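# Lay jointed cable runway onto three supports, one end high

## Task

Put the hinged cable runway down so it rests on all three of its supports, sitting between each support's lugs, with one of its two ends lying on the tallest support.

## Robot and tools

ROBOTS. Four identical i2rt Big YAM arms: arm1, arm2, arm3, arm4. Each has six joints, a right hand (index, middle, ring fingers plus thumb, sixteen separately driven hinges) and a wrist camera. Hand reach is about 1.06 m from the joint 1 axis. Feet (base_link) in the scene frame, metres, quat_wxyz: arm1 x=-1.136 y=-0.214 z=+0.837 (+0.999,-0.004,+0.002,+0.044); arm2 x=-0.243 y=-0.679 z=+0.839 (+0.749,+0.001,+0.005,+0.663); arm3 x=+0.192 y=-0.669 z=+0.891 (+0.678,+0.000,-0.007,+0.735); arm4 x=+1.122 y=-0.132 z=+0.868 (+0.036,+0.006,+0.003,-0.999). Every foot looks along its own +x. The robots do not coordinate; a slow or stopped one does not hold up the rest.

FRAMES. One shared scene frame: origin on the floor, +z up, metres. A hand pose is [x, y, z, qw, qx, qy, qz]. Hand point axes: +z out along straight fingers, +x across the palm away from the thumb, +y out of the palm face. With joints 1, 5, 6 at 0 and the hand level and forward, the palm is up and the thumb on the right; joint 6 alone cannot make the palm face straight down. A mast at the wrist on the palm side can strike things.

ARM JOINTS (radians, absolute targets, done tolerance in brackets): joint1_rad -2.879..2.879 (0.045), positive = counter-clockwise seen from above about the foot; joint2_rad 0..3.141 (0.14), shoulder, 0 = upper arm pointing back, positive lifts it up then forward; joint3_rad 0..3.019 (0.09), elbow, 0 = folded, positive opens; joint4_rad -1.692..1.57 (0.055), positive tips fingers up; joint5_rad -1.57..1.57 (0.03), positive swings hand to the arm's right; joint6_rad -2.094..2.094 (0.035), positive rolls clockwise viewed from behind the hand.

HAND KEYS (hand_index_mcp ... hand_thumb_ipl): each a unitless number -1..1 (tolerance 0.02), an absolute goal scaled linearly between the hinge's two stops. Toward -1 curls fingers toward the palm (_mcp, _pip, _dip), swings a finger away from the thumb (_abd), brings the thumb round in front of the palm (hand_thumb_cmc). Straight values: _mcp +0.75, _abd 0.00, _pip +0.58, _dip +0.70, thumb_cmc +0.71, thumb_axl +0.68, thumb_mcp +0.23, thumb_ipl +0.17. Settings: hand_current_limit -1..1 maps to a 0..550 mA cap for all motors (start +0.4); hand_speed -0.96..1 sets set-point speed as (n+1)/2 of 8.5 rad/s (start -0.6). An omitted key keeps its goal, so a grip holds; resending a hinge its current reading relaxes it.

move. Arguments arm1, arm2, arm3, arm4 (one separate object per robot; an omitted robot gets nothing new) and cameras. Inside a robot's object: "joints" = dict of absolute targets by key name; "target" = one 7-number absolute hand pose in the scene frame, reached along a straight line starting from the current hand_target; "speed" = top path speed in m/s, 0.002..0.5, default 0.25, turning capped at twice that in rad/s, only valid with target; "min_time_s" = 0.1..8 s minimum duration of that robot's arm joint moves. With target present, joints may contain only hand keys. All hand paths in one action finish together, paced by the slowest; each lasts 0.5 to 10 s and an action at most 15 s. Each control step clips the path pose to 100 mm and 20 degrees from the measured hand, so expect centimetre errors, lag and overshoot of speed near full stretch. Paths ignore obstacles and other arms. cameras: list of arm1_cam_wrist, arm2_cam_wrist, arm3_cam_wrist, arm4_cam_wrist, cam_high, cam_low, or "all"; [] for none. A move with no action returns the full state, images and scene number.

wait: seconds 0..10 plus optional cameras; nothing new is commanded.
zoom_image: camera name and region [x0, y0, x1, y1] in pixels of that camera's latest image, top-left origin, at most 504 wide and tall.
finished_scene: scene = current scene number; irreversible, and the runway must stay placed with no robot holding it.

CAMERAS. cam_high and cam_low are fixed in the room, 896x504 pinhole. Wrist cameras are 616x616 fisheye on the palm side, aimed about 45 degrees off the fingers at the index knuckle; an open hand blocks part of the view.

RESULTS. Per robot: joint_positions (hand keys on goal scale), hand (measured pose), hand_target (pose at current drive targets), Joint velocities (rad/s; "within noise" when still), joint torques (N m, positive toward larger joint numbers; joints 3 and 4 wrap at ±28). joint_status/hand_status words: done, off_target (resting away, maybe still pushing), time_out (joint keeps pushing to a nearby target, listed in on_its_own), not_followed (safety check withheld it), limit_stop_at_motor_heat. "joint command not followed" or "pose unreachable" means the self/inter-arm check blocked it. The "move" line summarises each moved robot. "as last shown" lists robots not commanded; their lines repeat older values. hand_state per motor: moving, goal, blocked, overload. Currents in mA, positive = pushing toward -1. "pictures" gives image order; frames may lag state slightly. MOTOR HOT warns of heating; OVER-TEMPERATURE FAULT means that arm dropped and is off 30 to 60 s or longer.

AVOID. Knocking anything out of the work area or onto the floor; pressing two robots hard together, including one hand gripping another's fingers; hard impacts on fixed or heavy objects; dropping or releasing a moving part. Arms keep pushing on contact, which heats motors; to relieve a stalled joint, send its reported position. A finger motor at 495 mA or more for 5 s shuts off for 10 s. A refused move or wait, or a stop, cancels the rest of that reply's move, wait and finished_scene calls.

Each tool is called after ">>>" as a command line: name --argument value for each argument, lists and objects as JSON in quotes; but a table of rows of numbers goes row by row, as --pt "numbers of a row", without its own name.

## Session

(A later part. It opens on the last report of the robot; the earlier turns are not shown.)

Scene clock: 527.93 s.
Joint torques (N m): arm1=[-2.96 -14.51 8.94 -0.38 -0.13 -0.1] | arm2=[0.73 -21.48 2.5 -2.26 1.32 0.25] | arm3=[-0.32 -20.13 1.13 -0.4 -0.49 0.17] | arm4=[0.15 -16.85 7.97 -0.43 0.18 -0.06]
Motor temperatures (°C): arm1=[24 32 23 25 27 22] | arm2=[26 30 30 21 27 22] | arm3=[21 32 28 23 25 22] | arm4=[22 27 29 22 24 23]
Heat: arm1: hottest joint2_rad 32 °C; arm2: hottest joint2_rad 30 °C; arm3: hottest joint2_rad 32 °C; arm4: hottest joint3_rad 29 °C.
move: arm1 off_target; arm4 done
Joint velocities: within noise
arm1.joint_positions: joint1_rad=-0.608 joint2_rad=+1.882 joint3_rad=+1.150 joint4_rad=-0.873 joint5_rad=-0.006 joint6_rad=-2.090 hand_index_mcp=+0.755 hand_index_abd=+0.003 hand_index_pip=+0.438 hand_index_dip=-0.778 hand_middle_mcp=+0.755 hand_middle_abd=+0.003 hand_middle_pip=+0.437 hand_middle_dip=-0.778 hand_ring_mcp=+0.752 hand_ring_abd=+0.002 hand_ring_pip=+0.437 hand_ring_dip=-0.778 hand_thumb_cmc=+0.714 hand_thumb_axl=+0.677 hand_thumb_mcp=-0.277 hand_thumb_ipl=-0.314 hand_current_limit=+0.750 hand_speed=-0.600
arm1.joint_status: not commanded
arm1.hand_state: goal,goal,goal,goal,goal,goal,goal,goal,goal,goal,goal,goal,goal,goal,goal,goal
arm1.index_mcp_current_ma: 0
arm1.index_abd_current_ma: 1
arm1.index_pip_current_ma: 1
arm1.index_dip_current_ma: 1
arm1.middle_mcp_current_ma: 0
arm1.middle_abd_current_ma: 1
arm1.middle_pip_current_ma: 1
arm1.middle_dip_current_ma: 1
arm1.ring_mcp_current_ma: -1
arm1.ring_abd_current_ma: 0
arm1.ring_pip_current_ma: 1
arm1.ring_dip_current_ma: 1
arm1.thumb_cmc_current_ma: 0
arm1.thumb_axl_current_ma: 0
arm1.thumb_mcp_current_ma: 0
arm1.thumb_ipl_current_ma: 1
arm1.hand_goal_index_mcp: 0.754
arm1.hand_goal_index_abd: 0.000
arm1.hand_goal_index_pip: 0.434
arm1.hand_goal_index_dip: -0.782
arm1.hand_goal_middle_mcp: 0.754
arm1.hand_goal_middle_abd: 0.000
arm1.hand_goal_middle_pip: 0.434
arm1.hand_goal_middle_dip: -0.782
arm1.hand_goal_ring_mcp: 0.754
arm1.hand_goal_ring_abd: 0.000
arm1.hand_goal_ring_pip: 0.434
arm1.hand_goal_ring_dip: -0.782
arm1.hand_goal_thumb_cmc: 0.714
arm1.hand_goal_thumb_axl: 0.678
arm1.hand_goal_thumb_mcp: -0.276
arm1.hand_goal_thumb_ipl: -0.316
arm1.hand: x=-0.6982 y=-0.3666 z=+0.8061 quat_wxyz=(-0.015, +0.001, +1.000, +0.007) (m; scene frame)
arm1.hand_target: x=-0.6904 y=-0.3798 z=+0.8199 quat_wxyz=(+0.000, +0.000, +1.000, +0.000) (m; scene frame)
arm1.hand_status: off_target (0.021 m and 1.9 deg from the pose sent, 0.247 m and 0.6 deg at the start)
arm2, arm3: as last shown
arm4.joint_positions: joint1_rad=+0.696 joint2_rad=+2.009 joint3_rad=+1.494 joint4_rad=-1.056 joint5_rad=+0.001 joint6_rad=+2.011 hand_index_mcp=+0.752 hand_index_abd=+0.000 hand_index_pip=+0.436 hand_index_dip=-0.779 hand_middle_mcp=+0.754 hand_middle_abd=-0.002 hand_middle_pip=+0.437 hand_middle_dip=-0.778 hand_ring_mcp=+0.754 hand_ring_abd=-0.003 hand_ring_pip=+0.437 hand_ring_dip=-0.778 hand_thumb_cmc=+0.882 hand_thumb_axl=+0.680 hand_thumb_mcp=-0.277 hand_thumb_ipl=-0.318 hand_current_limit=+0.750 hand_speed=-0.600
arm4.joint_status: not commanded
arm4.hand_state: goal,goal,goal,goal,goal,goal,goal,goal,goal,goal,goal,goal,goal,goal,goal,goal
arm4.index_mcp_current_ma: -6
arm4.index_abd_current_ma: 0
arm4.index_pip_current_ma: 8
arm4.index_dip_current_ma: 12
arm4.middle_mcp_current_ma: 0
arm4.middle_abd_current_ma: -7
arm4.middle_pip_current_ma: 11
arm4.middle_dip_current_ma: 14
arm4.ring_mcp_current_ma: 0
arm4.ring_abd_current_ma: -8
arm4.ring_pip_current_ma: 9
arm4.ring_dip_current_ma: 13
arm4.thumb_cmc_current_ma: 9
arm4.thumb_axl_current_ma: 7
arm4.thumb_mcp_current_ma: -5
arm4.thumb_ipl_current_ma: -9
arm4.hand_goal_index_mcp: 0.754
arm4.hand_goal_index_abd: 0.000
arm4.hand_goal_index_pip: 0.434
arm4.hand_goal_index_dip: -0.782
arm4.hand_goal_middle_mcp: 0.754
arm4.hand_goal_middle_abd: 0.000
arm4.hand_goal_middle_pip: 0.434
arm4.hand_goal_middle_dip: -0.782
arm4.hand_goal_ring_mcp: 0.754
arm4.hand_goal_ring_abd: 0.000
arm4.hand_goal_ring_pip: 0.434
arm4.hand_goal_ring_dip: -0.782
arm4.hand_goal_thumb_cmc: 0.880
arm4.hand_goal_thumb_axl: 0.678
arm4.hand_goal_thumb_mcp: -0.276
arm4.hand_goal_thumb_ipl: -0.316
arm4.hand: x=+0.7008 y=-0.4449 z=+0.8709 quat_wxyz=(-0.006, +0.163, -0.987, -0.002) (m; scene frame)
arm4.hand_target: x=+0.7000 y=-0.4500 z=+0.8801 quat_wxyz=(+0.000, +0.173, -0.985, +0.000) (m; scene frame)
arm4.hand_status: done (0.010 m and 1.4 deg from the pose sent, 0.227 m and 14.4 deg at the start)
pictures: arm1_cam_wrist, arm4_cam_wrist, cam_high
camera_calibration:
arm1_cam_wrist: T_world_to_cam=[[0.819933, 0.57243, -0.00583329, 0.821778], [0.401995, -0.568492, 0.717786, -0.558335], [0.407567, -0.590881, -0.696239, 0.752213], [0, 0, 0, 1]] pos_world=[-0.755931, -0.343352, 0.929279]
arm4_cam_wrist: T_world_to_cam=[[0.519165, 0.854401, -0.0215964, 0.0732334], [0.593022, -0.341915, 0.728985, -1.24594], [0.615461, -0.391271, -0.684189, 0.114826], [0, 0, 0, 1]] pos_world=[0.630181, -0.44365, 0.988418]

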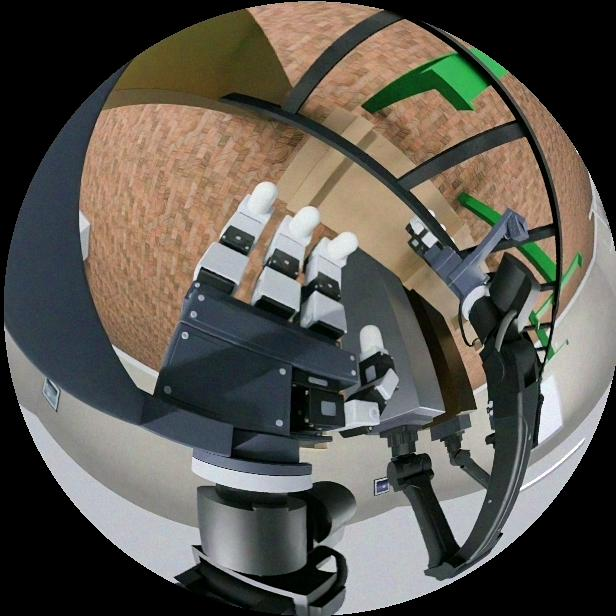

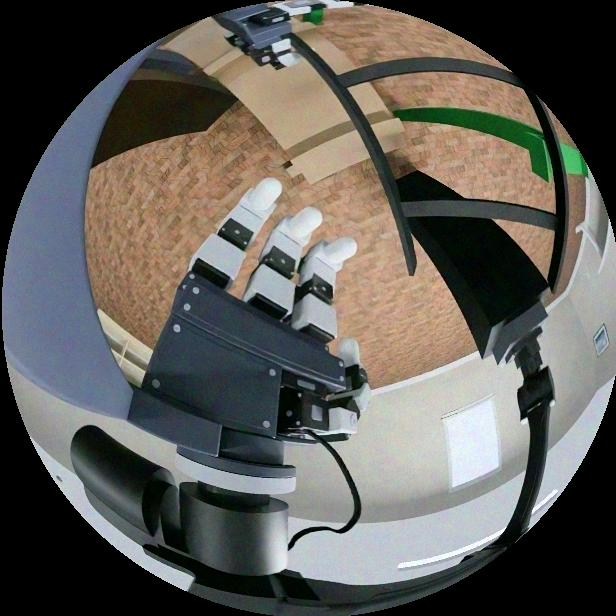

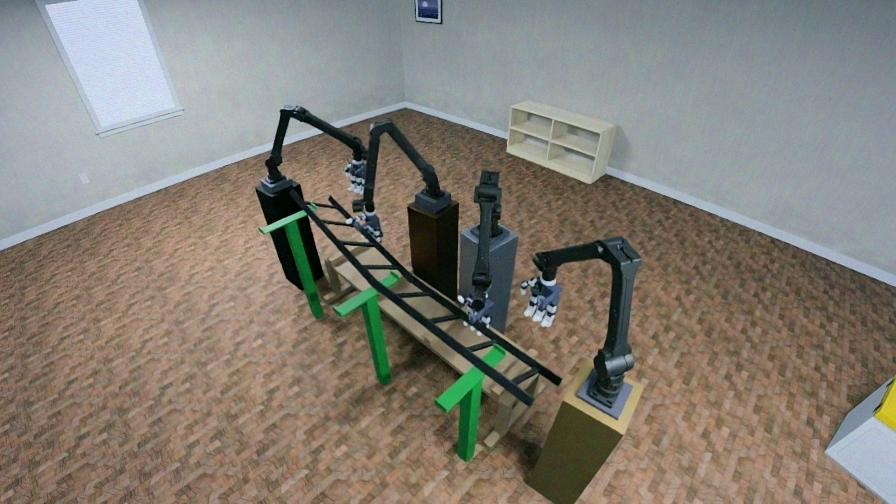

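>>> move --arm1 '{"target": [-0.69, -0.45, 0.95, 0.0, -0.17, 0.985, 0], "speed": 0.2}' --arm2 '{"target": [-0.44, -0.25, 0.725, 0.01, 0, 1, 0], "speed": 0.06}' --arm3 '{"target": [0.455, -0.279, 0.77, 0.058, 0.018, 0.9983, 0], "speed": 0.06}' --cameras '["cam_low", "cam_high"]'

Scene clock: 530.47 s.
Joint torques (N m): arm1=[-2.67 -14.62 12.11 -0.44 0.32 -0.13] | arm2=[-0.79 -21.77 4.01 -1.76 2.03 0.28] | arm3=[0.44 -20.84 3.77 -0.16 -1.15 0.05] | arm4=[0.32 -17.26 8.02 -0.43 0.16 -0.08]
Motor temperatures (°C): arm1=[24 32 23 25 27 22] | arm2=[26 30 30 21 27 22] | arm3=[21 32 28 23 25 22] | arm4=[22 27 29 22 24 23]
Heat: arm1: hottest joint2_rad 32 °C; arm2: hottest joint2_rad 30 °C; arm3: hottest joint2_rad 32 °C; arm4: hottest joint3_rad 29 °C.
move: arm1 off_target; arm2 off_target; arm3 off_target
Joint velocities: within noise
arm1.joint_positions: joint1_rad=-0.675 joint2_rad=+1.789 joint3_rad=+1.432 joint4_rad=-1.283 joint5_rad=+0.150 joint6_rad=-2.093 hand_index_mcp=+0.755 hand_index_abd=+0.003 hand_index_pip=+0.438 hand_index_dip=-0.778 hand_middle_mcp=+0.755 hand_middle_abd=+0.003 hand_middle_pip=+0.437 hand_middle_dip=-0.778 hand_ring_mcp=+0.752 hand_ring_abd=+0.002 hand_ring_pip=+0.437 hand_ring_dip=-0.778 hand_thumb_cmc=+0.714 hand_thumb_axl=+0.677 hand_thumb_mcp=-0.277 hand_thumb_ipl=-0.314 hand_current_limit=+0.750 hand_speed=-0.600
arm1.joint_status: not commanded
arm1.hand_state: goal,goal,goal,goal,goal,goal,goal,goal,goal,goal,goal,goal,goal,goal,goal,goal
arm1.index_mcp_current_ma: 0
arm1.index_abd_current_ma: 1
arm1.index_pip_current_ma: 1
arm1.index_dip_current_ma: 1
arm1.middle_mcp_current_ma: 0
arm1.middle_abd_current_ma: 1
arm1.middle_pip_current_ma: 1
arm1.middle_dip_current_ma: 1
arm1.ring_mcp_current_ma: -1
arm1.ring_abd_current_ma: 0
arm1.ring_pip_current_ma: 1
arm1.ring_dip_current_ma: 1
arm1.thumb_cmc_current_ma: 0
arm1.thumb_axl_current_ma: 0
arm1.thumb_mcp_current_ma: 0
arm1.thumb_ipl_current_ma: 1
arm1.hand_goal_index_mcp: 0.754
arm1.hand_goal_index_abd: 0.000
arm1.hand_goal_index_pip: 0.434
arm1.hand_goal_index_dip: -0.782
arm1.hand_goal_middle_mcp: 0.754
arm1.hand_goal_middle_abd: 0.000
arm1.hand_goal_middle_pip: 0.434
arm1.hand_goal_middle_dip: -0.782
arm1.hand_goal_ring_mcp: 0.754
arm1.hand_goal_ring_abd: 0.000
arm1.hand_goal_ring_pip: 0.434
arm1.hand_goal_ring_dip: -0.782
arm1.hand_goal_thumb_cmc: 0.714
arm1.hand_goal_thumb_axl: 0.678
arm1.hand_goal_thumb_mcp: -0.276
arm1.hand_goal_thumb_ipl: -0.316
arm1.hand: x=-0.6979 y=-0.4353 z=+0.9337 quat_wxyz=(-0.070, +0.030, +0.996, -0.050) (m; scene frame)
arm1.hand_target: x=-0.6902 y=-0.4491 z=+0.9500 quat_wxyz=(-0.056, +0.028, +0.996, -0.061) (m; scene frame)
arm1.hand_status: off_target (0.023 m and 25.0 deg from the pose sent, 0.166 m and 19.8 deg at the start; pose on its path clipped on 35 of 61 steps; a joint's target at an end of its range on 60 of 61 steps)
arm2.joint_positions: joint1_rad=+0.717 joint2_rad=+2.036 joint3_rad=+0.882 joint4_rad=-0.488 joint5_rad=-0.017 joint6_rad=+0.555 hand_index_mcp=+0.815 hand_index_abd=-0.012 hand_index_pip=+0.489 hand_index_dip=-0.719 hand_middle_mcp=+0.786 hand_middle_abd=-0.016 hand_middle_pip=+0.488 hand_middle_dip=-0.719 hand_ring_mcp=+0.756 hand_ring_abd=-0.012 hand_ring_pip=+0.483 hand_ring_dip=-0.712 hand_thumb_cmc=-0.572 hand_thumb_axl=+0.678 hand_thumb_mcp=+0.692 hand_thumb_ipl=+0.397 hand_current_limit=+0.750 hand_speed=-0.600
arm2.joint_status: not commanded
arm2.hand_state: blocked,goal,blocked,blocked,blocked,goal,blocked,blocked,goal,goal,blocked,blocked,goal,goal,goal,goal
arm2.index_mcp_current_ma: 177
arm2.index_abd_current_ma: -14
arm2.index_pip_current_ma: 141
arm2.index_dip_current_ma: 172
arm2.middle_mcp_current_ma: 74
arm2.middle_abd_current_ma: -22
arm2.middle_pip_current_ma: 135
arm2.middle_dip_current_ma: 170
arm2.ring_mcp_current_ma: 2
arm2.ring_abd_current_ma: -16
arm2.ring_pip_current_ma: 119
arm2.ring_dip_current_ma: 196
arm2.thumb_cmc_current_ma: 1
arm2.thumb_axl_current_ma: 0
arm2.thumb_mcp_current_ma: -13
arm2.thumb_ipl_current_ma: -4
arm2.hand_goal_index_mcp: 0.754
arm2.hand_goal_index_abd: 0.000
arm2.hand_goal_index_pip: 0.434
arm2.hand_goal_index_dip: -0.782
arm2.hand_goal_middle_mcp: 0.754
arm2.hand_goal_middle_abd: 0.000
arm2.hand_goal_middle_pip: 0.434
arm2.hand_goal_middle_dip: -0.782
arm2.hand_goal_ring_mcp: 0.754
arm2.hand_goal_ring_abd: 0.000
arm2.hand_goal_ring_pip: 0.434
arm2.hand_goal_ring_dip: -0.782
arm2.hand_goal_thumb_cmc: -0.574
arm2.hand_goal_thumb_axl: 0.678
arm2.hand_goal_thumb_mcp: 0.700
arm2.hand_goal_thumb_ipl: 0.400
arm2.hand: x=-0.4455 y=-0.2738 z=+0.6751 quat_wxyz=(+0.008, -0.020, +0.999, -0.037) (m; scene frame)
arm2.hand_target: x=-0.4399 y=-0.2507 z=+0.7207 quat_wxyz=(+0.010, +0.001, +1.000, +0.000) (m; scene frame)
arm2.hand_status: off_target (0.056 m and 4.9 deg from the pose sent, 0.095 m and 2.4 deg at the start)
arm3.joint_positions: joint1_rad=-0.710 joint2_rad=+2.000 joint3_rad=+0.767 joint4_rad=-0.362 joint5_rad=+0.118 joint6_rad=-0.579 hand_index_mcp=+0.769 hand_index_abd=+0.006 hand_index_pip=+0.470 hand_index_dip=-0.723 hand_middle_mcp=+0.782 hand_middle_abd=+0.005 hand_middle_pip=+0.480 hand_middle_dip=-0.717 hand_ring_mcp=+0.814 hand_ring_abd=+0.001 hand_ring_pip=+0.480 hand_ring_dip=-0.738 hand_thumb_cmc=-0.572 hand_thumb_axl=+0.677 hand_thumb_mcp=+0.347 hand_thumb_ipl=+0.171 hand_current_limit=+0.750 hand_speed=-0.600
arm3.joint_status: not commanded
arm3.hand_state: goal,goal,blocked,blocked,blocked,goal,blocked,blocked,blocked,goal,blocked,blocked,goal,goal,goal,goal
arm3.index_mcp_current_ma: 7
arm3.index_abd_current_ma: 1
arm3.index_pip_current_ma: 30
arm3.index_dip_current_ma: 73
arm3.middle_mcp_current_ma: 22
arm3.middle_abd_current_ma: 1
arm3.middle_pip_current_ma: 46
arm3.middle_dip_current_ma: 88
arm3.ring_mcp_current_ma: 85
arm3.ring_abd_current_ma: 0
arm3.ring_pip_current_ma: 48
arm3.ring_dip_current_ma: 45
arm3.thumb_cmc_current_ma: 0
arm3.thumb_axl_current_ma: 0
arm3.thumb_mcp_current_ma: 0
arm3.thumb_ipl_current_ma: 0
arm3.hand_goal_index_mcp: 0.754
arm3.hand_goal_index_abd: 0.000
arm3.hand_goal_index_pip: 0.434
arm3.hand_goal_index_dip: -0.782
arm3.hand_goal_middle_mcp: 0.754
arm3.hand_goal_middle_abd: 0.000
arm3.hand_goal_middle_pip: 0.434
arm3.hand_goal_middle_dip: -0.782
arm3.hand_goal_ring_mcp: 0.754
arm3.hand_goal_ring_abd: 0.000
arm3.hand_goal_ring_pip: 0.434
arm3.hand_goal_ring_dip: -0.782
arm3.hand_goal_thumb_cmc: -0.574
arm3.hand_goal_thumb_axl: 0.678
arm3.hand_goal_thumb_mcp: 0.350
arm3.hand_goal_thumb_ipl: 0.170
arm3.hand: x=+0.4499 y=-0.3040 z=+0.7319 quat_wxyz=(+0.047, +0.024, +0.998, -0.038) (m; scene frame)
arm3.hand_target: x=+0.4549 y=-0.2795 z=+0.7680 quat_wxyz=(+0.058, +0.018, +0.998, +0.000) (m; scene frame)
arm3.hand_status: off_target (0.046 m and 4.6 deg from the pose sent, 0.083 m and 1.8 deg at the start)
arm4: as last shown
arm4.joint_positions: joint1_rad=+0.696 joint2_rad=+2.009 joint3_rad=+1.494 joint4_rad=-1.056 joint5_rad=+0.002 joint6_rad=+2.011 hand_index_mcp=+0.752 hand_index_abd=+0.000 hand_index_pip=+0.436 hand_index_dip=-0.779 hand_middle_mcp=+0.754 hand_middle_abd=-0.002 hand_middle_pip=+0.437 hand_middle_dip=-0.778 hand_ring_mcp=+0.754 hand_ring_abd=-0.003 hand_ring_pip=+0.437 hand_ring_dip=-0.778 hand_thumb_cmc=+0.882 hand_thumb_axl=+0.680 hand_thumb_mcp=-0.277 hand_thumb_ipl=-0.318 hand_current_limit=+0.750 hand_speed=-0.600
arm4.hand: x=+0.7007 y=-0.4448 z=+0.8710 quat_wxyz=(-0.005, +0.163, -0.987, -0.002) (m; scene frame)
arm4.hand_target: x=+0.6999 y=-0.4500 z=+0.8801 quat_wxyz=(+0.000, +0.174, -0.985, +0.000) (m; scene frame)
pictures: cam_high, cam_low

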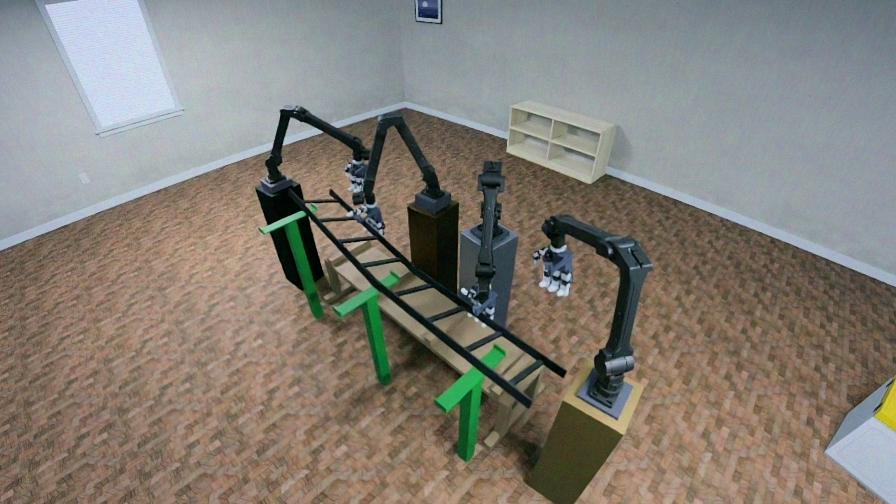

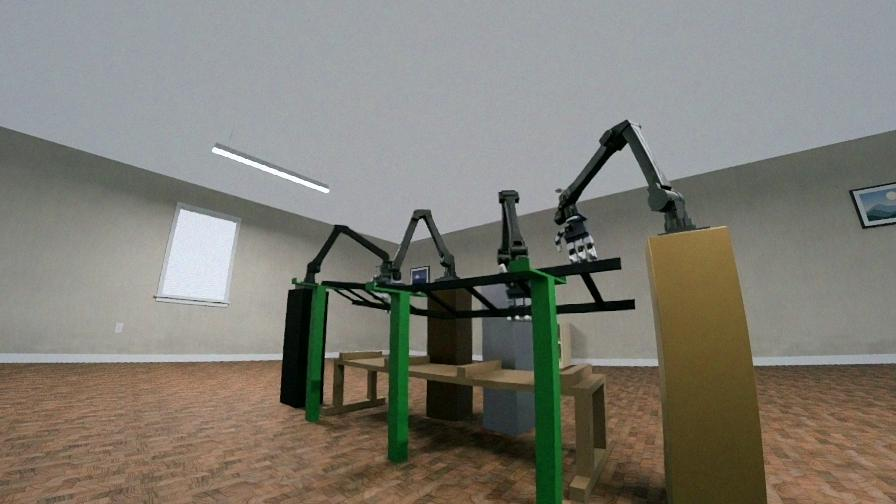

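>>> move --arm2 '{"target": [-0.442, -0.22, 0.775, 0.005, 0, 1, 0], "speed": 0.06}' --arm3 '{"target": [0.457, -0.25, 0.825, 0.062, 0.01, 0.998, 0], "speed": 0.06}' --cameras '["arm2_cam_wrist", "arm3_cam_wrist", "cam_low"]'

Scene clock: 532.33 s.
Joint torques (N m): arm1=[-2.61 -14.62 12.1 -0.39 0.33 -0.13] | arm2=[-3.31 -20.89 9.77 -1.55 2.64 0.18] | arm3=[2.55 -21.19 9.31 -0.59 -1.7 0.16] | arm4=[0.62 -17.14 7.98 -0.47 0.16 -0.09]
Motor temperatures (°C): arm1=[24 32 23 25 27 22] | arm2=[26 30 30 21 28 22] | arm3=[21 32 28 23 25 22] | arm4=[22 27 29 22 24 23]
Heat: arm1: hottest joint2_rad 32 °C; arm2: hottest joint2_rad 30 °C; arm3: hottest joint2_rad 32 °C; arm4: hottest joint3_rad 29 °C.
move: arm2 off_target; arm3 off_target
Joint velocities: within noise
arm1, arm4: as last shown
arm1.joint_positions: joint1_rad=-0.675 joint2_rad=+1.789 joint3_rad=+1.432 joint4_rad=-1.284 joint5_rad=+0.151 joint6_rad=-2.093 hand_index_mcp=+0.755 hand_index_abd=+0.003 hand_index_pip=+0.438 hand_index_dip=-0.778 hand_middle_mcp=+0.755 hand_middle_abd=+0.003 hand_middle_pip=+0.437 hand_middle_dip=-0.778 hand_ring_mcp=+0.752 hand_ring_abd=+0.002 hand_ring_pip=+0.437 hand_ring_dip=-0.778 hand_thumb_cmc=+0.714 hand_thumb_axl=+0.677 hand_thumb_mcp=-0.277 hand_thumb_ipl=-0.314 hand_current_limit=+0.750 hand_speed=-0.600
arm1.hand: x=-0.6981 y=-0.4353 z=+0.9337 quat_wxyz=(-0.071, +0.030, +0.996, -0.050) (m; scene frame)
arm1.hand_target: x=-0.6903 y=-0.4490 z=+0.9500 quat_wxyz=(-0.056, +0.028, +0.996, -0.061) (m; scene frame)
arm2.joint_positions: joint1_rad=+0.711 joint2_rad=+1.940 joint3_rad=+0.896 joint4_rad=-0.654 joint5_rad=-0.038 joint6_rad=+0.534 hand_index_mcp=+0.816 hand_index_abd=-0.025 hand_index_pip=+0.495 hand_index_dip=-0.719 hand_middle_mcp=+0.788 hand_middle_abd=-0.018 hand_middle_pip=+0.488 hand_middle_dip=-0.721 hand_ring_mcp=+0.763 hand_ring_abd=-0.016 hand_ring_pip=+0.482 hand_ring_dip=-0.729 hand_thumb_cmc=-0.572 hand_thumb_axl=+0.678 hand_thumb_mcp=+0.692 hand_thumb_ipl=+0.397 hand_current_limit=+0.750 hand_speed=-0.600
arm2.joint_status: not commanded
arm2.hand_state: blocked,blocked,blocked,blocked,blocked,goal,blocked,blocked,goal,goal,blocked,blocked,goal,goal,goal,goal
arm2.index_mcp_current_ma: 178
arm2.index_abd_current_ma: -40
arm2.index_pip_current_ma: 161
arm2.index_dip_current_ma: 172
arm2.middle_mcp_current_ma: 80
arm2.middle_abd_current_ma: -26
arm2.middle_pip_current_ma: 135
arm2.middle_dip_current_ma: 163
arm2.ring_mcp_current_ma: 14
arm2.ring_abd_current_ma: -22
arm2.ring_pip_current_ma: 115
arm2.ring_dip_current_ma: 134
arm2.thumb_cmc_current_ma: 1
arm2.thumb_axl_current_ma: 0
arm2.thumb_mcp_current_ma: -13
arm2.thumb_ipl_current_ma: -4
arm2.hand_goal_index_mcp: 0.754
arm2.hand_goal_index_abd: 0.000
arm2.hand_goal_index_pip: 0.434
arm2.hand_goal_index_dip: -0.782
arm2.hand_goal_middle_mcp: 0.754
arm2.hand_goal_middle_abd: 0.000
arm2.hand_goal_middle_pip: 0.434
arm2.hand_goal_middle_dip: -0.782
arm2.hand_goal_ring_mcp: 0.754
arm2.hand_goal_ring_abd: 0.000
arm2.hand_goal_ring_pip: 0.434
arm2.hand_goal_ring_dip: -0.782
arm2.hand_goal_thumb_cmc: -0.574
arm2.hand_goal_thumb_axl: 0.678
arm2.hand_goal_thumb_mcp: 0.700
arm2.hand_goal_thumb_ipl: 0.400
arm2.hand: x=-0.4435 y=-0.2804 z=+0.7118 quat_wxyz=(+0.014, -0.027, +0.997, -0.067) (m; scene frame)
arm2.hand_target: x=-0.4400 y=-0.2243 z=+0.7733 quat_wxyz=(+0.006, +0.002, +1.000, +0.001) (m; scene frame)
arm2.hand_status: off_target (0.087 m and 8.3 deg from the pose sent, 0.113 m and 4.9 deg at the start)
arm3.joint_positions: joint1_rad=-0.705 joint2_rad=+1.891 joint3_rad=+0.786 joint4_rad=-0.543 joint5_rad=+0.136 joint6_rad=-0.574 hand_index_mcp=+0.769 hand_index_abd=+0.010 hand_index_pip=+0.470 hand_index_dip=-0.723 hand_middle_mcp=+0.787 hand_middle_abd=+0.009 hand_middle_pip=+0.483 hand_middle_dip=-0.717 hand_ring_mcp=+0.823 hand_ring_abd=+0.005 hand_ring_pip=+0.487 hand_ring_dip=-0.738 hand_thumb_cmc=-0.572 hand_thumb_axl=+0.677 hand_thumb_mcp=+0.347 hand_thumb_ipl=+0.171 hand_current_limit=+0.750 hand_speed=-0.600
arm3.joint_status: not commanded
arm3.hand_state: goal,goal,blocked,blocked,blocked,goal,blocked,blocked,blocked,goal,blocked,blocked,goal,goal,goal,goal
arm3.index_mcp_current_ma: 7
arm3.index_abd_current_ma: 2
arm3.index_pip_current_ma: 30
arm3.index_dip_current_ma: 73
arm3.middle_mcp_current_ma: 29
arm3.middle_abd_current_ma: 2
arm3.middle_pip_current_ma: 52
arm3.middle_dip_current_ma: 88
arm3.ring_mcp_current_ma: 107
arm3.ring_abd_current_ma: 1
arm3.ring_pip_current_ma: 60
arm3.ring_dip_current_ma: 45
arm3.thumb_cmc_current_ma: 0
arm3.thumb_axl_current_ma: 0
arm3.thumb_mcp_current_ma: 0
arm3.thumb_ipl_current_ma: 0
arm3.hand_goal_index_mcp: 0.754
arm3.hand_goal_index_abd: 0.000
arm3.hand_goal_index_pip: 0.434
arm3.hand_goal_index_dip: -0.782
arm3.hand_goal_middle_mcp: 0.754
arm3.hand_goal_middle_abd: 0.000
arm3.hand_goal_middle_pip: 0.434
arm3.hand_goal_middle_dip: -0.782
arm3.hand_goal_ring_mcp: 0.754
arm3.hand_goal_ring_abd: 0.000
arm3.hand_goal_ring_pip: 0.434
arm3.hand_goal_ring_dip: -0.782
arm3.hand_goal_thumb_cmc: -0.574
arm3.hand_goal_thumb_axl: 0.678
arm3.hand_goal_thumb_mcp: 0.350
arm3.hand_goal_thumb_ipl: 0.170
arm3.hand: x=+0.4482 y=-0.3082 z=+0.7690 quat_wxyz=(+0.040, +0.022, +0.997, -0.065) (m; scene frame)
arm3.hand_target: x=+0.4550 y=-0.2533 z=+0.8242 quat_wxyz=(+0.061, +0.009, +0.998, +0.001) (m; scene frame)
arm3.hand_status: off_target (0.081 m and 8.0 deg from the pose sent, 0.108 m and 5.0 deg at the start)
pictures: arm2_cam_wrist, arm3_cam_wrist, cam_low
camera_calibration:
arm2_cam_wrist: T_world_to_cam=[[0.760458, 0.64886, -0.0261635, 0.569591], [0.434281, -0.478193, 0.763369, -0.523101], [0.482808, -0.591872, -0.645433, 0.634971], [0, 0, 0, 1]] pos_world=[-0.512547, -0.243906, 0.824052]
arm3_cam_wrist: T_world_to_cam=[[0.819153, 0.573337, -0.0165172, -0.142824], [0.348634, -0.474829, 0.808079, -0.967733], [0.455459, -0.667698, -0.588843, 0.171787], [0, 0, 0, 1]] pos_world=[0.376138, -0.26292, 0.8808]

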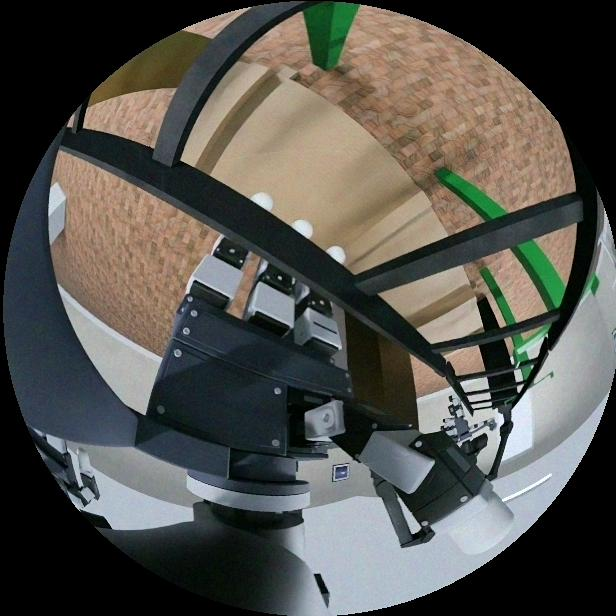

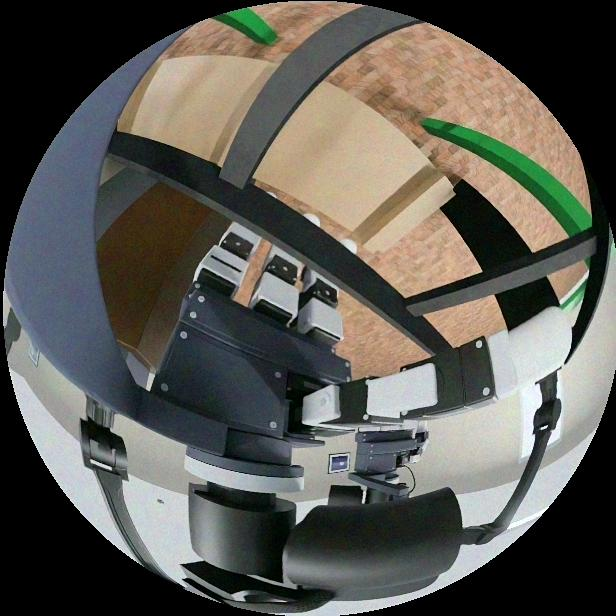

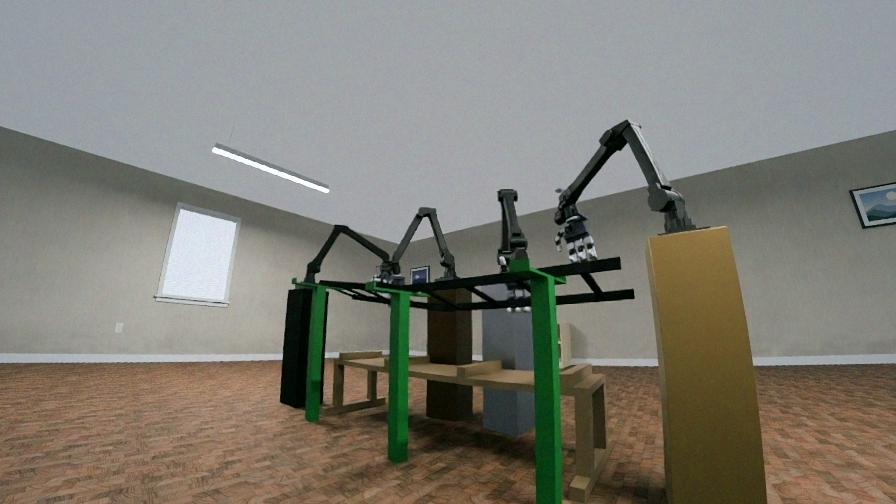

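>>> move --arm2 '{"target": [-0.442, -0.215, 0.82, 0.005, 0, 0.9987, 0.05], "speed": 0.06}' --arm3 '{"target": [0.457, -0.245, 0.88, 0.065, 0.005, 0.9965, 0.05], "speed": 0.06}' --cameras '["cam_high", "cam_low"]'

Scene clock: 534.40 s.
Joint torques (N m): arm1=[-2.67 -14.62 12.11 -0.39 0.33 -0.13] | arm2=[-1.9 -20.48 9.14 0.01 3.06 0.29] | arm3=[1.26 -22.59 8.35 0.61 -2.08 0.06] | arm4=[0.5 -16.97 7.98 -0.47 0.15 -0.07]
Motor temperatures (°C): arm1=[24 32 23 25 27 22] | arm2=[26 30 30 21 28 22] | arm3=[21 32 28 23 26 22] | arm4=[22 27 29 22 24 23]
Heat: arm1: hottest joint2_rad 32 °C; arm2: hottest joint2_rad 30 °C; arm3: hottest joint2_rad 32 °C; arm4: hottest joint3_rad 29 °C.
move: arm2 off_target; arm3 off_target
Joint velocities: within noise
arm1, arm4: as last shown
arm2.joint_positions: joint1_rad=+0.712 joint2_rad=+1.835 joint3_rad=+0.886 joint4_rad=-0.684 joint5_rad=+0.005 joint6_rad=+0.534 hand_index_mcp=+0.828 hand_index_abd=-0.025 hand_index_pip=+0.496 hand_index_dip=-0.719 hand_middle_mcp=+0.799 hand_middle_abd=-0.018 hand_middle_pip=+0.488 hand_middle_dip=-0.730 hand_ring_mcp=+0.776 hand_ring_abd=-0.016 hand_ring_pip=+0.482 hand_ring_dip=-0.742 hand_thumb_cmc=-0.572 hand_thumb_axl=+0.678 hand_thumb_mcp=+0.692 hand_thumb_ipl=+0.397 hand_current_limit=+0.750 hand_speed=-0.600
arm2.joint_status: not commanded
arm2.hand_state: blocked,blocked,blocked,blocked,blocked,goal,blocked,blocked,blocked,goal,blocked,blocked,goal,goal,goal,goal
arm2.index_mcp_current_ma: 228
arm2.index_abd_current_ma: -40
arm2.index_pip_current_ma: 164
arm2.index_dip_current_ma: 172
arm2.middle_mcp_current_ma: 115
arm2.middle_abd_current_ma: -26
arm2.middle_pip_current_ma: 135
arm2.middle_dip_current_ma: 131
arm2.ring_mcp_current_ma: 43
arm2.ring_abd_current_ma: -22
arm2.ring_pip_current_ma: 115
arm2.ring_dip_current_ma: 91
arm2.thumb_cmc_current_ma: 1
arm2.thumb_axl_current_ma: 0
arm2.thumb_mcp_current_ma: -13
arm2.thumb_ipl_current_ma: -4
arm2.hand_goal_index_mcp: 0.754
arm2.hand_goal_index_abd: 0.000
arm2.hand_goal_index_pip: 0.434
arm2.hand_goal_index_dip: -0.782
arm2.hand_goal_middle_mcp: 0.754
arm2.hand_goal_middle_abd: 0.000
arm2.hand_goal_middle_pip: 0.434
arm2.hand_goal_middle_dip: -0.782
arm2.hand_goal_ring_mcp: 0.754
arm2.hand_goal_ring_abd: 0.000
arm2.hand_goal_ring_pip: 0.434
arm2.hand_goal_ring_dip: -0.782
arm2.hand_goal_thumb_cmc: -0.574
arm2.hand_goal_thumb_axl: 0.678
arm2.hand_goal_thumb_mcp: 0.700
arm2.hand_goal_thumb_ipl: 0.400
arm2.hand: x=-0.4435 y=-0.2665 z=+0.7553 quat_wxyz=(+0.014, -0.029, +0.999, -0.028) (m; scene frame)
arm2.hand_target: x=-0.4408 y=-0.2189 z=+0.8181 quat_wxyz=(+0.005, +0.002, +0.999, +0.050) (m; scene frame)
arm2.hand_status: off_target (0.083 m and 9.6 deg from the pose sent, 0.126 m and 13.8 deg at the start)
arm3.joint_positions: joint1_rad=-0.705 joint2_rad=+1.780 joint3_rad=+0.786 joint4_rad=-0.588 joint5_rad=+0.093 joint6_rad=-0.592 hand_index_mcp=+0.782 hand_index_abd=+0.010 hand_index_pip=+0.473 hand_index_dip=-0.723 hand_middle_mcp=+0.802 hand_middle_abd=+0.009 hand_middle_pip=+0.489 hand_middle_dip=-0.717 hand_ring_mcp=+0.838 hand_ring_abd=+0.005 hand_ring_pip=+0.497 hand_ring_dip=-0.738 hand_thumb_cmc=-0.572 hand_thumb_axl=+0.677 hand_thumb_mcp=+0.347 hand_thumb_ipl=+0.171 hand_current_limit=+0.750 hand_speed=-0.600
arm3.joint_status: not commanded
arm3.hand_state: blocked,goal,blocked,blocked,blocked,goal,blocked,blocked,blocked,goal,blocked,blocked,goal,goal,goal,goal
arm3.index_mcp_current_ma: 22
arm3.index_abd_current_ma: 3
arm3.index_pip_current_ma: 36
arm3.index_dip_current_ma: 73
arm3.middle_mcp_current_ma: 57
arm3.middle_abd_current_ma: 2
arm3.middle_pip_current_ma: 65
arm3.middle_dip_current_ma: 88
arm3.ring_mcp_current_ma: 154
arm3.ring_abd_current_ma: 1
arm3.ring_pip_current_ma: 81
arm3.ring_dip_current_ma: 45
arm3.thumb_cmc_current_ma: 0
arm3.thumb_axl_current_ma: 0
arm3.thumb_mcp_current_ma: 0
arm3.thumb_ipl_current_ma: 0
arm3.hand_goal_index_mcp: 0.754
arm3.hand_goal_index_abd: 0.000
arm3.hand_goal_index_pip: 0.434
arm3.hand_goal_index_dip: -0.782
arm3.hand_goal_middle_mcp: 0.754
arm3.hand_goal_middle_abd: 0.000
arm3.hand_goal_middle_pip: 0.434
arm3.hand_goal_middle_dip: -0.782
arm3.hand_goal_ring_mcp: 0.754
arm3.hand_goal_ring_abd: 0.000
arm3.hand_goal_ring_pip: 0.434
arm3.hand_goal_ring_dip: -0.782
arm3.hand_goal_thumb_cmc: -0.574
arm3.hand_goal_thumb_axl: 0.678
arm3.hand_goal_thumb_mcp: 0.350
arm3.hand_goal_thumb_ipl: 0.170
arm3.hand: x=+0.4488 y=-0.2914 z=+0.8137 quat_wxyz=(+0.040, +0.015, +0.999, -0.026) (m; scene frame)
arm3.hand_target: x=+0.4559 y=-0.2476 z=+0.8776 quat_wxyz=(+0.065, +0.003, +0.997, +0.050) (m; scene frame)
arm3.hand_status: off_target (0.081 m and 9.2 deg from the pose sent, 0.128 m and 13.6 deg at the start)
pictures: cam_high, cam_low

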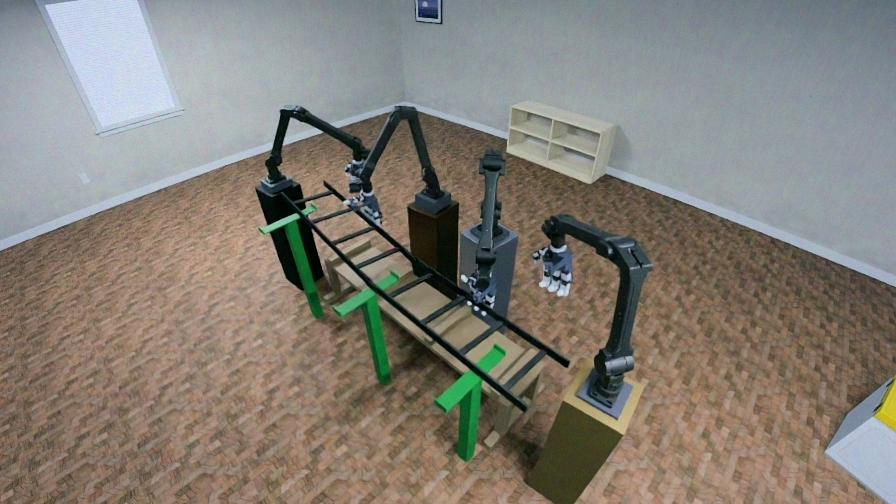

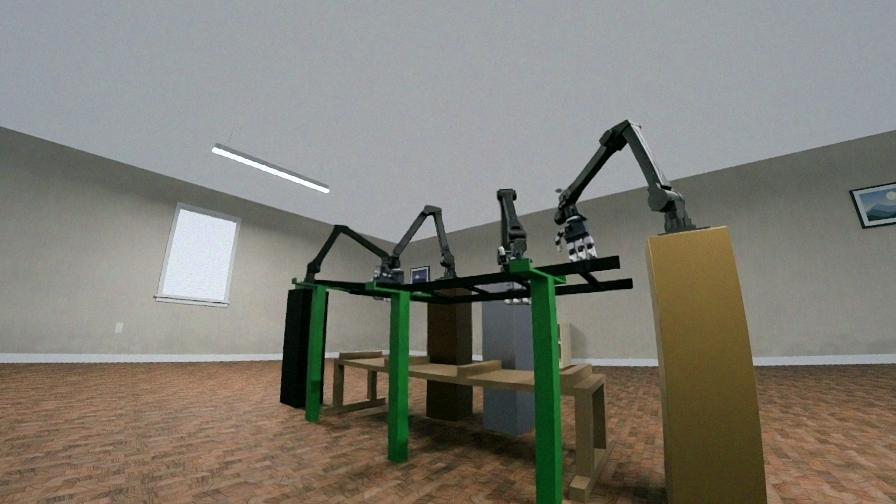

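>>> move --arm2 '{"target": [-0.442, -0.215, 0.875, 0.005, 0, 0.9987, 0.05], "speed": 0.06}' --arm3 '{"target": [0.457, -0.24, 0.945, 0.068, 0.0, 0.9965, 0.05], "speed": 0.06}' --cameras '["cam_high", "cam_low"]'

Scene clock: 536.43 s.
Joint torques (N m): arm1=[-2.61 -14.68 12.1 -0.38 0.33 -0.13] | arm2=[-1.96 -18.32 13.2 -0.99 2.49 0.28] | arm3=[1.67 -20.78 13.89 -0.85 -1.54 0.09] | arm4=[0.38 -16.85 7.94 -0.54 0.15 -0.07]
Motor temperatures (°C): arm1=[24 32 24 25 27 22] | arm2=[26 30 31 21 29 22] | arm3=[21 32 28 23 26 22] | arm4=[22 27 29 22 24 23]
Heat: arm1: hottest joint2_rad 32 °C; arm2: hottest joint3_rad 31 °C; arm3: hottest joint2_rad 32 °C; arm4: hottest joint3_rad 29 °C.
move: arm2 off_target; arm3 off_target
Joint velocities: within noise
arm1, arm4: as last shown
arm2.joint_positions: joint1_rad=+0.713 joint2_rad=+1.706 joint3_rad=+0.893 joint4_rad=-0.811 joint5_rad=+0.019 joint6_rad=+0.535 hand_index_mcp=+0.828 hand_index_abd=-0.025 hand_index_pip=+0.496 hand_index_dip=-0.719 hand_middle_mcp=+0.799 hand_middle_abd=-0.018 hand_middle_pip=+0.488 hand_middle_dip=-0.730 hand_ring_mcp=+0.779 hand_ring_abd=-0.016 hand_ring_pip=+0.482 hand_ring_dip=-0.742 hand_thumb_cmc=-0.572 hand_thumb_axl=+0.678 hand_thumb_mcp=+0.692 hand_thumb_ipl=+0.397 hand_current_limit=+0.750 hand_speed=-0.600
arm2.joint_status: not commanded
arm2.hand_state: blocked,blocked,blocked,blocked,blocked,goal,blocked,blocked,blocked,goal,blocked,blocked,goal,goal,goal,goal
arm2.index_mcp_current_ma: 228
arm2.index_abd_current_ma: -40
arm2.index_pip_current_ma: 164
arm2.index_dip_current_ma: 172
arm2.middle_mcp_current_ma: 117
arm2.middle_abd_current_ma: -26
arm2.middle_pip_current_ma: 135
arm2.middle_dip_current_ma: 131
arm2.ring_mcp_current_ma: 51
arm2.ring_abd_current_ma: -22
arm2.ring_pip_current_ma: 115
arm2.ring_dip_current_ma: 91
arm2.thumb_cmc_current_ma: 1
arm2.thumb_axl_current_ma: 0
arm2.thumb_mcp_current_ma: -13
arm2.thumb_ipl_current_ma: -4
arm2.hand_goal_index_mcp: 0.754
arm2.hand_goal_index_abd: 0.000
arm2.hand_goal_index_pip: 0.434
arm2.hand_goal_index_dip: -0.782
arm2.hand_goal_middle_mcp: 0.754
arm2.hand_goal_middle_abd: 0.000
arm2.hand_goal_middle_pip: 0.434
arm2.hand_goal_middle_dip: -0.782
arm2.hand_goal_ring_mcp: 0.754
arm2.hand_goal_ring_abd: 0.000
arm2.hand_goal_ring_pip: 0.434
arm2.hand_goal_ring_dip: -0.782
arm2.hand_goal_thumb_cmc: -0.574
arm2.hand_goal_thumb_axl: 0.678
arm2.hand_goal_thumb_mcp: 0.700
arm2.hand_goal_thumb_ipl: 0.400
arm2.hand: x=-0.4397 y=-0.2680 z=+0.8083 quat_wxyz=(+0.018, -0.029, +0.999, -0.020) (m; scene frame)
arm2.hand_target: x=-0.4399 y=-0.2198 z=+0.8743 quat_wxyz=(+0.005, +0.002, +0.999, +0.050) (m; scene frame)
arm2.hand_status: off_target (0.085 m and 8.8 deg from the pose sent, 0.130 m and 9.6 deg at the start)
arm3.joint_positions: joint1_rad=-0.703 joint2_rad=+1.638 joint3_rad=+0.802 joint4_rad=-0.746 joint5_rad=+0.084 joint6_rad=-0.599 hand_index_mcp=+0.778 hand_index_abd=+0.011 hand_index_pip=+0.475 hand_index_dip=-0.717 hand_middle_mcp=+0.802 hand_middle_abd=+0.009 hand_middle_pip=+0.490 hand_middle_dip=-0.713 hand_ring_mcp=+0.838 hand_ring_abd=+0.005 hand_ring_pip=+0.497 hand_ring_dip=-0.734 hand_thumb_cmc=-0.572 hand_thumb_axl=+0.677 hand_thumb_mcp=+0.347 hand_thumb_ipl=+0.171 hand_current_limit=+0.750 hand_speed=-0.600
arm3.joint_status: not commanded
arm3.hand_state: blocked,goal,blocked,blocked,blocked,goal,blocked,blocked,blocked,goal,blocked,blocked,goal,goal,goal,goal
arm3.index_mcp_current_ma: 16
arm3.index_abd_current_ma: 3
arm3.index_pip_current_ma: 38
arm3.index_dip_current_ma: 88
arm3.middle_mcp_current_ma: 57
arm3.middle_abd_current_ma: 2
arm3.middle_pip_current_ma: 66
arm3.middle_dip_current_ma: 96
arm3.ring_mcp_current_ma: 154
arm3.ring_abd_current_ma: 1
arm3.ring_pip_current_ma: 81
arm3.ring_dip_current_ma: 50
arm3.thumb_cmc_current_ma: 0
arm3.thumb_axl_current_ma: 0
arm3.thumb_mcp_current_ma: 0
arm3.thumb_ipl_current_ma: 0
arm3.hand_goal_index_mcp: 0.754
arm3.hand_goal_index_abd: 0.000
arm3.hand_goal_index_pip: 0.434
arm3.hand_goal_index_dip: -0.782
arm3.hand_goal_middle_mcp: 0.754
arm3.hand_goal_middle_abd: 0.000
arm3.hand_goal_middle_pip: 0.434
arm3.hand_goal_middle_dip: -0.782
arm3.hand_goal_ring_mcp: 0.754
arm3.hand_goal_ring_abd: 0.000
arm3.hand_goal_ring_pip: 0.434
arm3.hand_goal_ring_dip: -0.782
arm3.hand_goal_thumb_cmc: -0.574
arm3.hand_goal_thumb_axl: 0.678
arm3.hand_goal_thumb_mcp: 0.350
arm3.hand_goal_thumb_ipl: 0.170
arm3.hand: x=+0.4436 y=-0.2940 z=+0.8673 quat_wxyz=(+0.036, +0.011, +0.999, -0.024) (m; scene frame)
arm3.hand_target: x=+0.4543 y=-0.2447 z=+0.9436 quat_wxyz=(+0.068, -0.001, +0.996, +0.051) (m; scene frame)
arm3.hand_status: off_target (0.096 m and 9.3 deg from the pose sent, 0.141 m and 9.4 deg at the start; pose on its path clipped on 10 of 55 steps)
pictures: cam_high, cam_low

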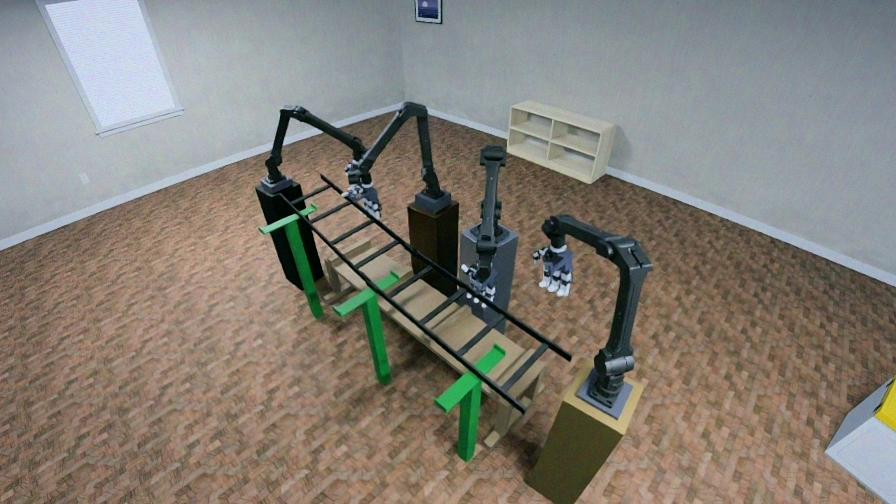

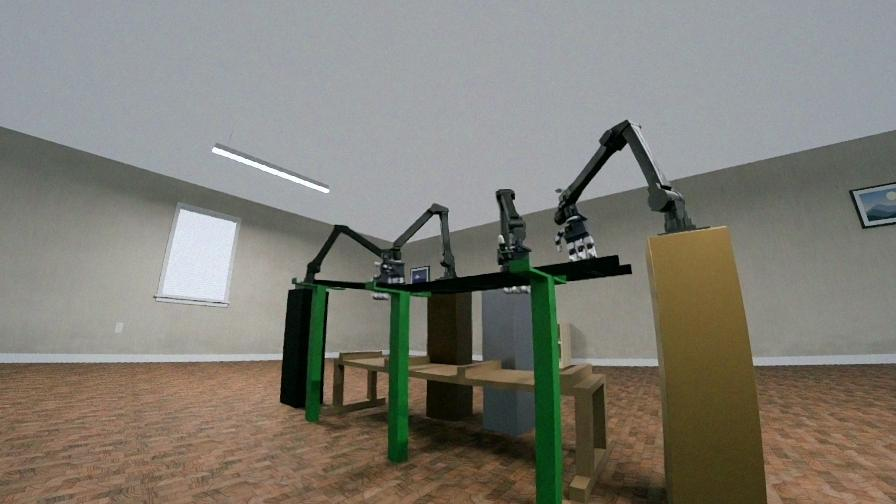

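>>> move --arm2 '{"target": [-0.442, -0.17, 0.885, 0.0, 0, 0.9987, 0.05], "speed": 0.06}' --arm3 '{"target": [0.462, -0.19, 0.96, 0.071, 0.0, 0.9965, 0.05], "speed": 0.06}' --cameras '["cam_high", "cam_low"]'

Scene clock: 538.57 s.
Joint torques (N m): arm1=[-2.67 -14.62 12.1 -0.39 0.33 -0.13] | arm2=[-2.43 -16.44 16.05 -0.32 2.56 0] | arm3=[2.84 -17.26 15.68 0.46 -2.02 0.22] | arm4=[0.38 -16.79 8.02 -0.53 0.16 -0.07]
Motor temperatures (°C): arm1=[24 31 24 25 27 22] | arm2=[26 30 31 21 30 22] | arm3=[21 32 29 23 26 22] | arm4=[22 27 29 22 24 23]
Heat: arm1: hottest joint2_rad 31 °C; arm2: hottest joint3_rad 31 °C; arm3: hottest joint2_rad 32 °C; arm4: hottest joint3_rad 29 °C.
move: arm2 off_target; arm3 off_target
Joint velocities: within noise
arm1, arm4: as last shown
arm2.joint_positions: joint1_rad=+0.673 joint2_rad=+1.728 joint3_rad=+0.939 joint4_rad=-0.856 joint5_rad=+0.008 joint6_rad=+0.522 hand_index_mcp=+0.828 hand_index_abd=-0.025 hand_index_pip=+0.496 hand_index_dip=-0.719 hand_middle_mcp=+0.799 hand_middle_abd=-0.018 hand_middle_pip=+0.479 hand_middle_dip=-0.750 hand_ring_mcp=+0.769 hand_ring_abd=-0.007 hand_ring_pip=+0.453 hand_ring_dip=-0.767 hand_thumb_cmc=-0.572 hand_thumb_axl=+0.678 hand_thumb_mcp=+0.692 hand_thumb_ipl=+0.397 hand_current_limit=+0.750 hand_speed=-0.600
arm2.joint_status: not commanded
arm2.hand_state: blocked,blocked,blocked,blocked,blocked,goal,blocked,blocked,goal,goal,goal,goal,goal,goal,goal,goal
arm2.index_mcp_current_ma: 228
arm2.index_abd_current_ma: -40
arm2.index_pip_current_ma: 164
arm2.index_dip_current_ma: 172
arm2.middle_mcp_current_ma: 117
arm2.middle_abd_current_ma: -26
arm2.middle_pip_current_ma: 108
arm2.middle_dip_current_ma: 68
arm2.ring_mcp_current_ma: 27
arm2.ring_abd_current_ma: -7
arm2.ring_pip_current_ma: 33
arm2.ring_dip_current_ma: 23
arm2.thumb_cmc_current_ma: 1
arm2.thumb_axl_current_ma: 0
arm2.thumb_mcp_current_ma: -13
arm2.thumb_ipl_current_ma: -4
arm2.hand_goal_index_mcp: 0.754
arm2.hand_goal_index_abd: 0.000
arm2.hand_goal_index_pip: 0.434
arm2.hand_goal_index_dip: -0.782
arm2.hand_goal_middle_mcp: 0.754
arm2.hand_goal_middle_abd: 0.000
arm2.hand_goal_middle_pip: 0.434
arm2.hand_goal_middle_dip: -0.782
arm2.hand_goal_ring_mcp: 0.754
arm2.hand_goal_ring_abd: 0.000
arm2.hand_goal_ring_pip: 0.434
arm2.hand_goal_ring_dip: -0.782
arm2.hand_goal_thumb_cmc: -0.574
arm2.hand_goal_thumb_axl: 0.678
arm2.hand_goal_thumb_mcp: 0.700
arm2.hand_goal_thumb_ipl: 0.400
arm2.hand: x=-0.4305 y=-0.2535 z=+0.8100 quat_wxyz=(+0.018, -0.015, +0.999, -0.033) (m; scene frame)
arm2.hand_target: x=-0.4367 y=-0.1879 z=+0.8800 quat_wxyz=(+0.001, +0.002, +0.999, +0.051) (m; scene frame)
arm2.hand_status: off_target (0.113 m and 9.9 deg from the pose sent, 0.124 m and 8.9 deg at the start; pose on its path clipped on 33 of 48 steps)
arm3.joint_positions: joint1_rad=-0.689 joint2_rad=+1.645 joint3_rad=+0.820 joint4_rad=-0.769 joint5_rad=+0.103 joint6_rad=-0.582 hand_index_mcp=+0.779 hand_index_abd=+0.012 hand_index_pip=+0.479 hand_index_dip=-0.717 hand_middle_mcp=+0.802 hand_middle_abd=+0.009 hand_middle_pip=+0.490 hand_middle_dip=-0.713 hand_ring_mcp=+0.838 hand_ring_abd=+0.006 hand_ring_pip=+0.497 hand_ring_dip=-0.734 hand_thumb_cmc=-0.572 hand_thumb_axl=+0.677 hand_thumb_mcp=+0.347 hand_thumb_ipl=+0.171 hand_current_limit=+0.750 hand_speed=-0.600
arm3.joint_status: not commanded
arm3.hand_state: blocked,goal,blocked,blocked,blocked,goal,blocked,blocked,blocked,goal,blocked,blocked,goal,goal,goal,goal
arm3.index_mcp_current_ma: 17
arm3.index_abd_current_ma: 4
arm3.index_pip_current_ma: 45
arm3.index_dip_current_ma: 88
arm3.middle_mcp_current_ma: 57
arm3.middle_abd_current_ma: 2
arm3.middle_pip_current_ma: 66
arm3.middle_dip_current_ma: 97
arm3.ring_mcp_current_ma: 154
arm3.ring_abd_current_ma: 1
arm3.ring_pip_current_ma: 82
arm3.ring_dip_current_ma: 51
arm3.thumb_cmc_current_ma: 0
arm3.thumb_axl_current_ma: 0
arm3.thumb_mcp_current_ma: 0
arm3.thumb_ipl_current_ma: 0
arm3.hand_goal_index_mcp: 0.754
arm3.hand_goal_index_abd: 0.000
arm3.hand_goal_index_pip: 0.434
arm3.hand_goal_index_dip: -0.782
arm3.hand_goal_middle_mcp: 0.754
arm3.hand_goal_middle_abd: 0.000
arm3.hand_goal_middle_pip: 0.434
arm3.hand_goal_middle_dip: -0.782
arm3.hand_goal_ring_mcp: 0.754
arm3.hand_goal_ring_abd: 0.000
arm3.hand_goal_ring_pip: 0.434
arm3.hand_goal_ring_dip: -0.782
arm3.hand_goal_thumb_cmc: -0.574
arm3.hand_goal_thumb_axl: 0.678
arm3.hand_goal_thumb_mcp: 0.350
arm3.hand_goal_thumb_ipl: 0.170
arm3.hand: x=+0.4436 y=-0.2904 z=+0.8685 quat_wxyz=(+0.041, +0.012, +0.999, -0.033) (m; scene frame)
arm3.hand_target: x=+0.4524 y=-0.2245 z=+0.9384 quat_wxyz=(+0.069, -0.002, +0.996, +0.051) (m; scene frame)
arm3.hand_status: off_target (0.137 m and 10.2 deg from the pose sent, 0.141 m and 9.4 deg at the start; pose on its path clipped on 43 of 48 steps)
pictures: cam_high, cam_low

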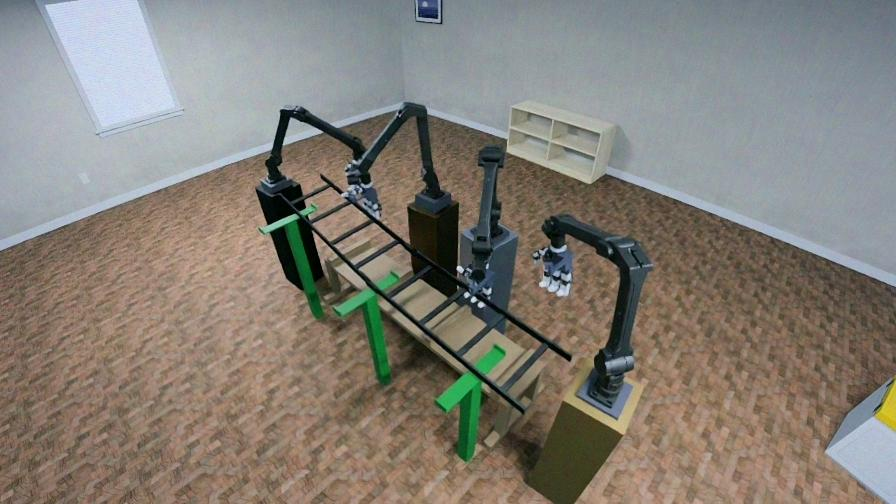

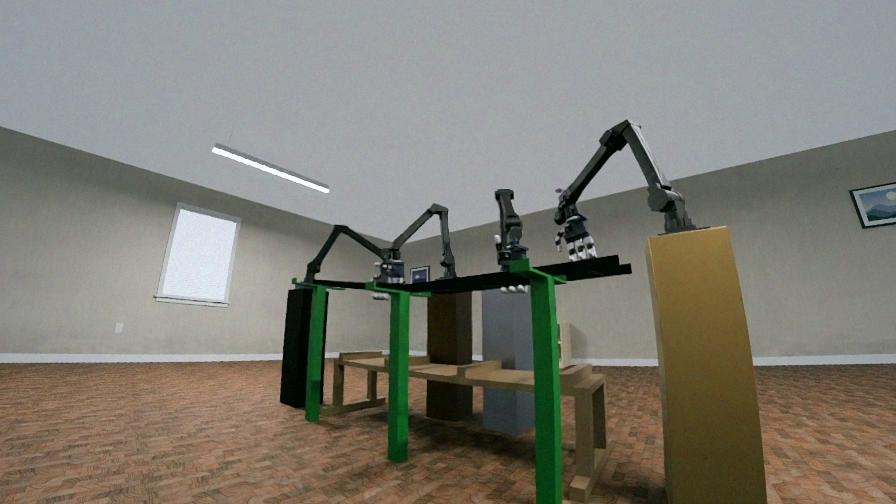

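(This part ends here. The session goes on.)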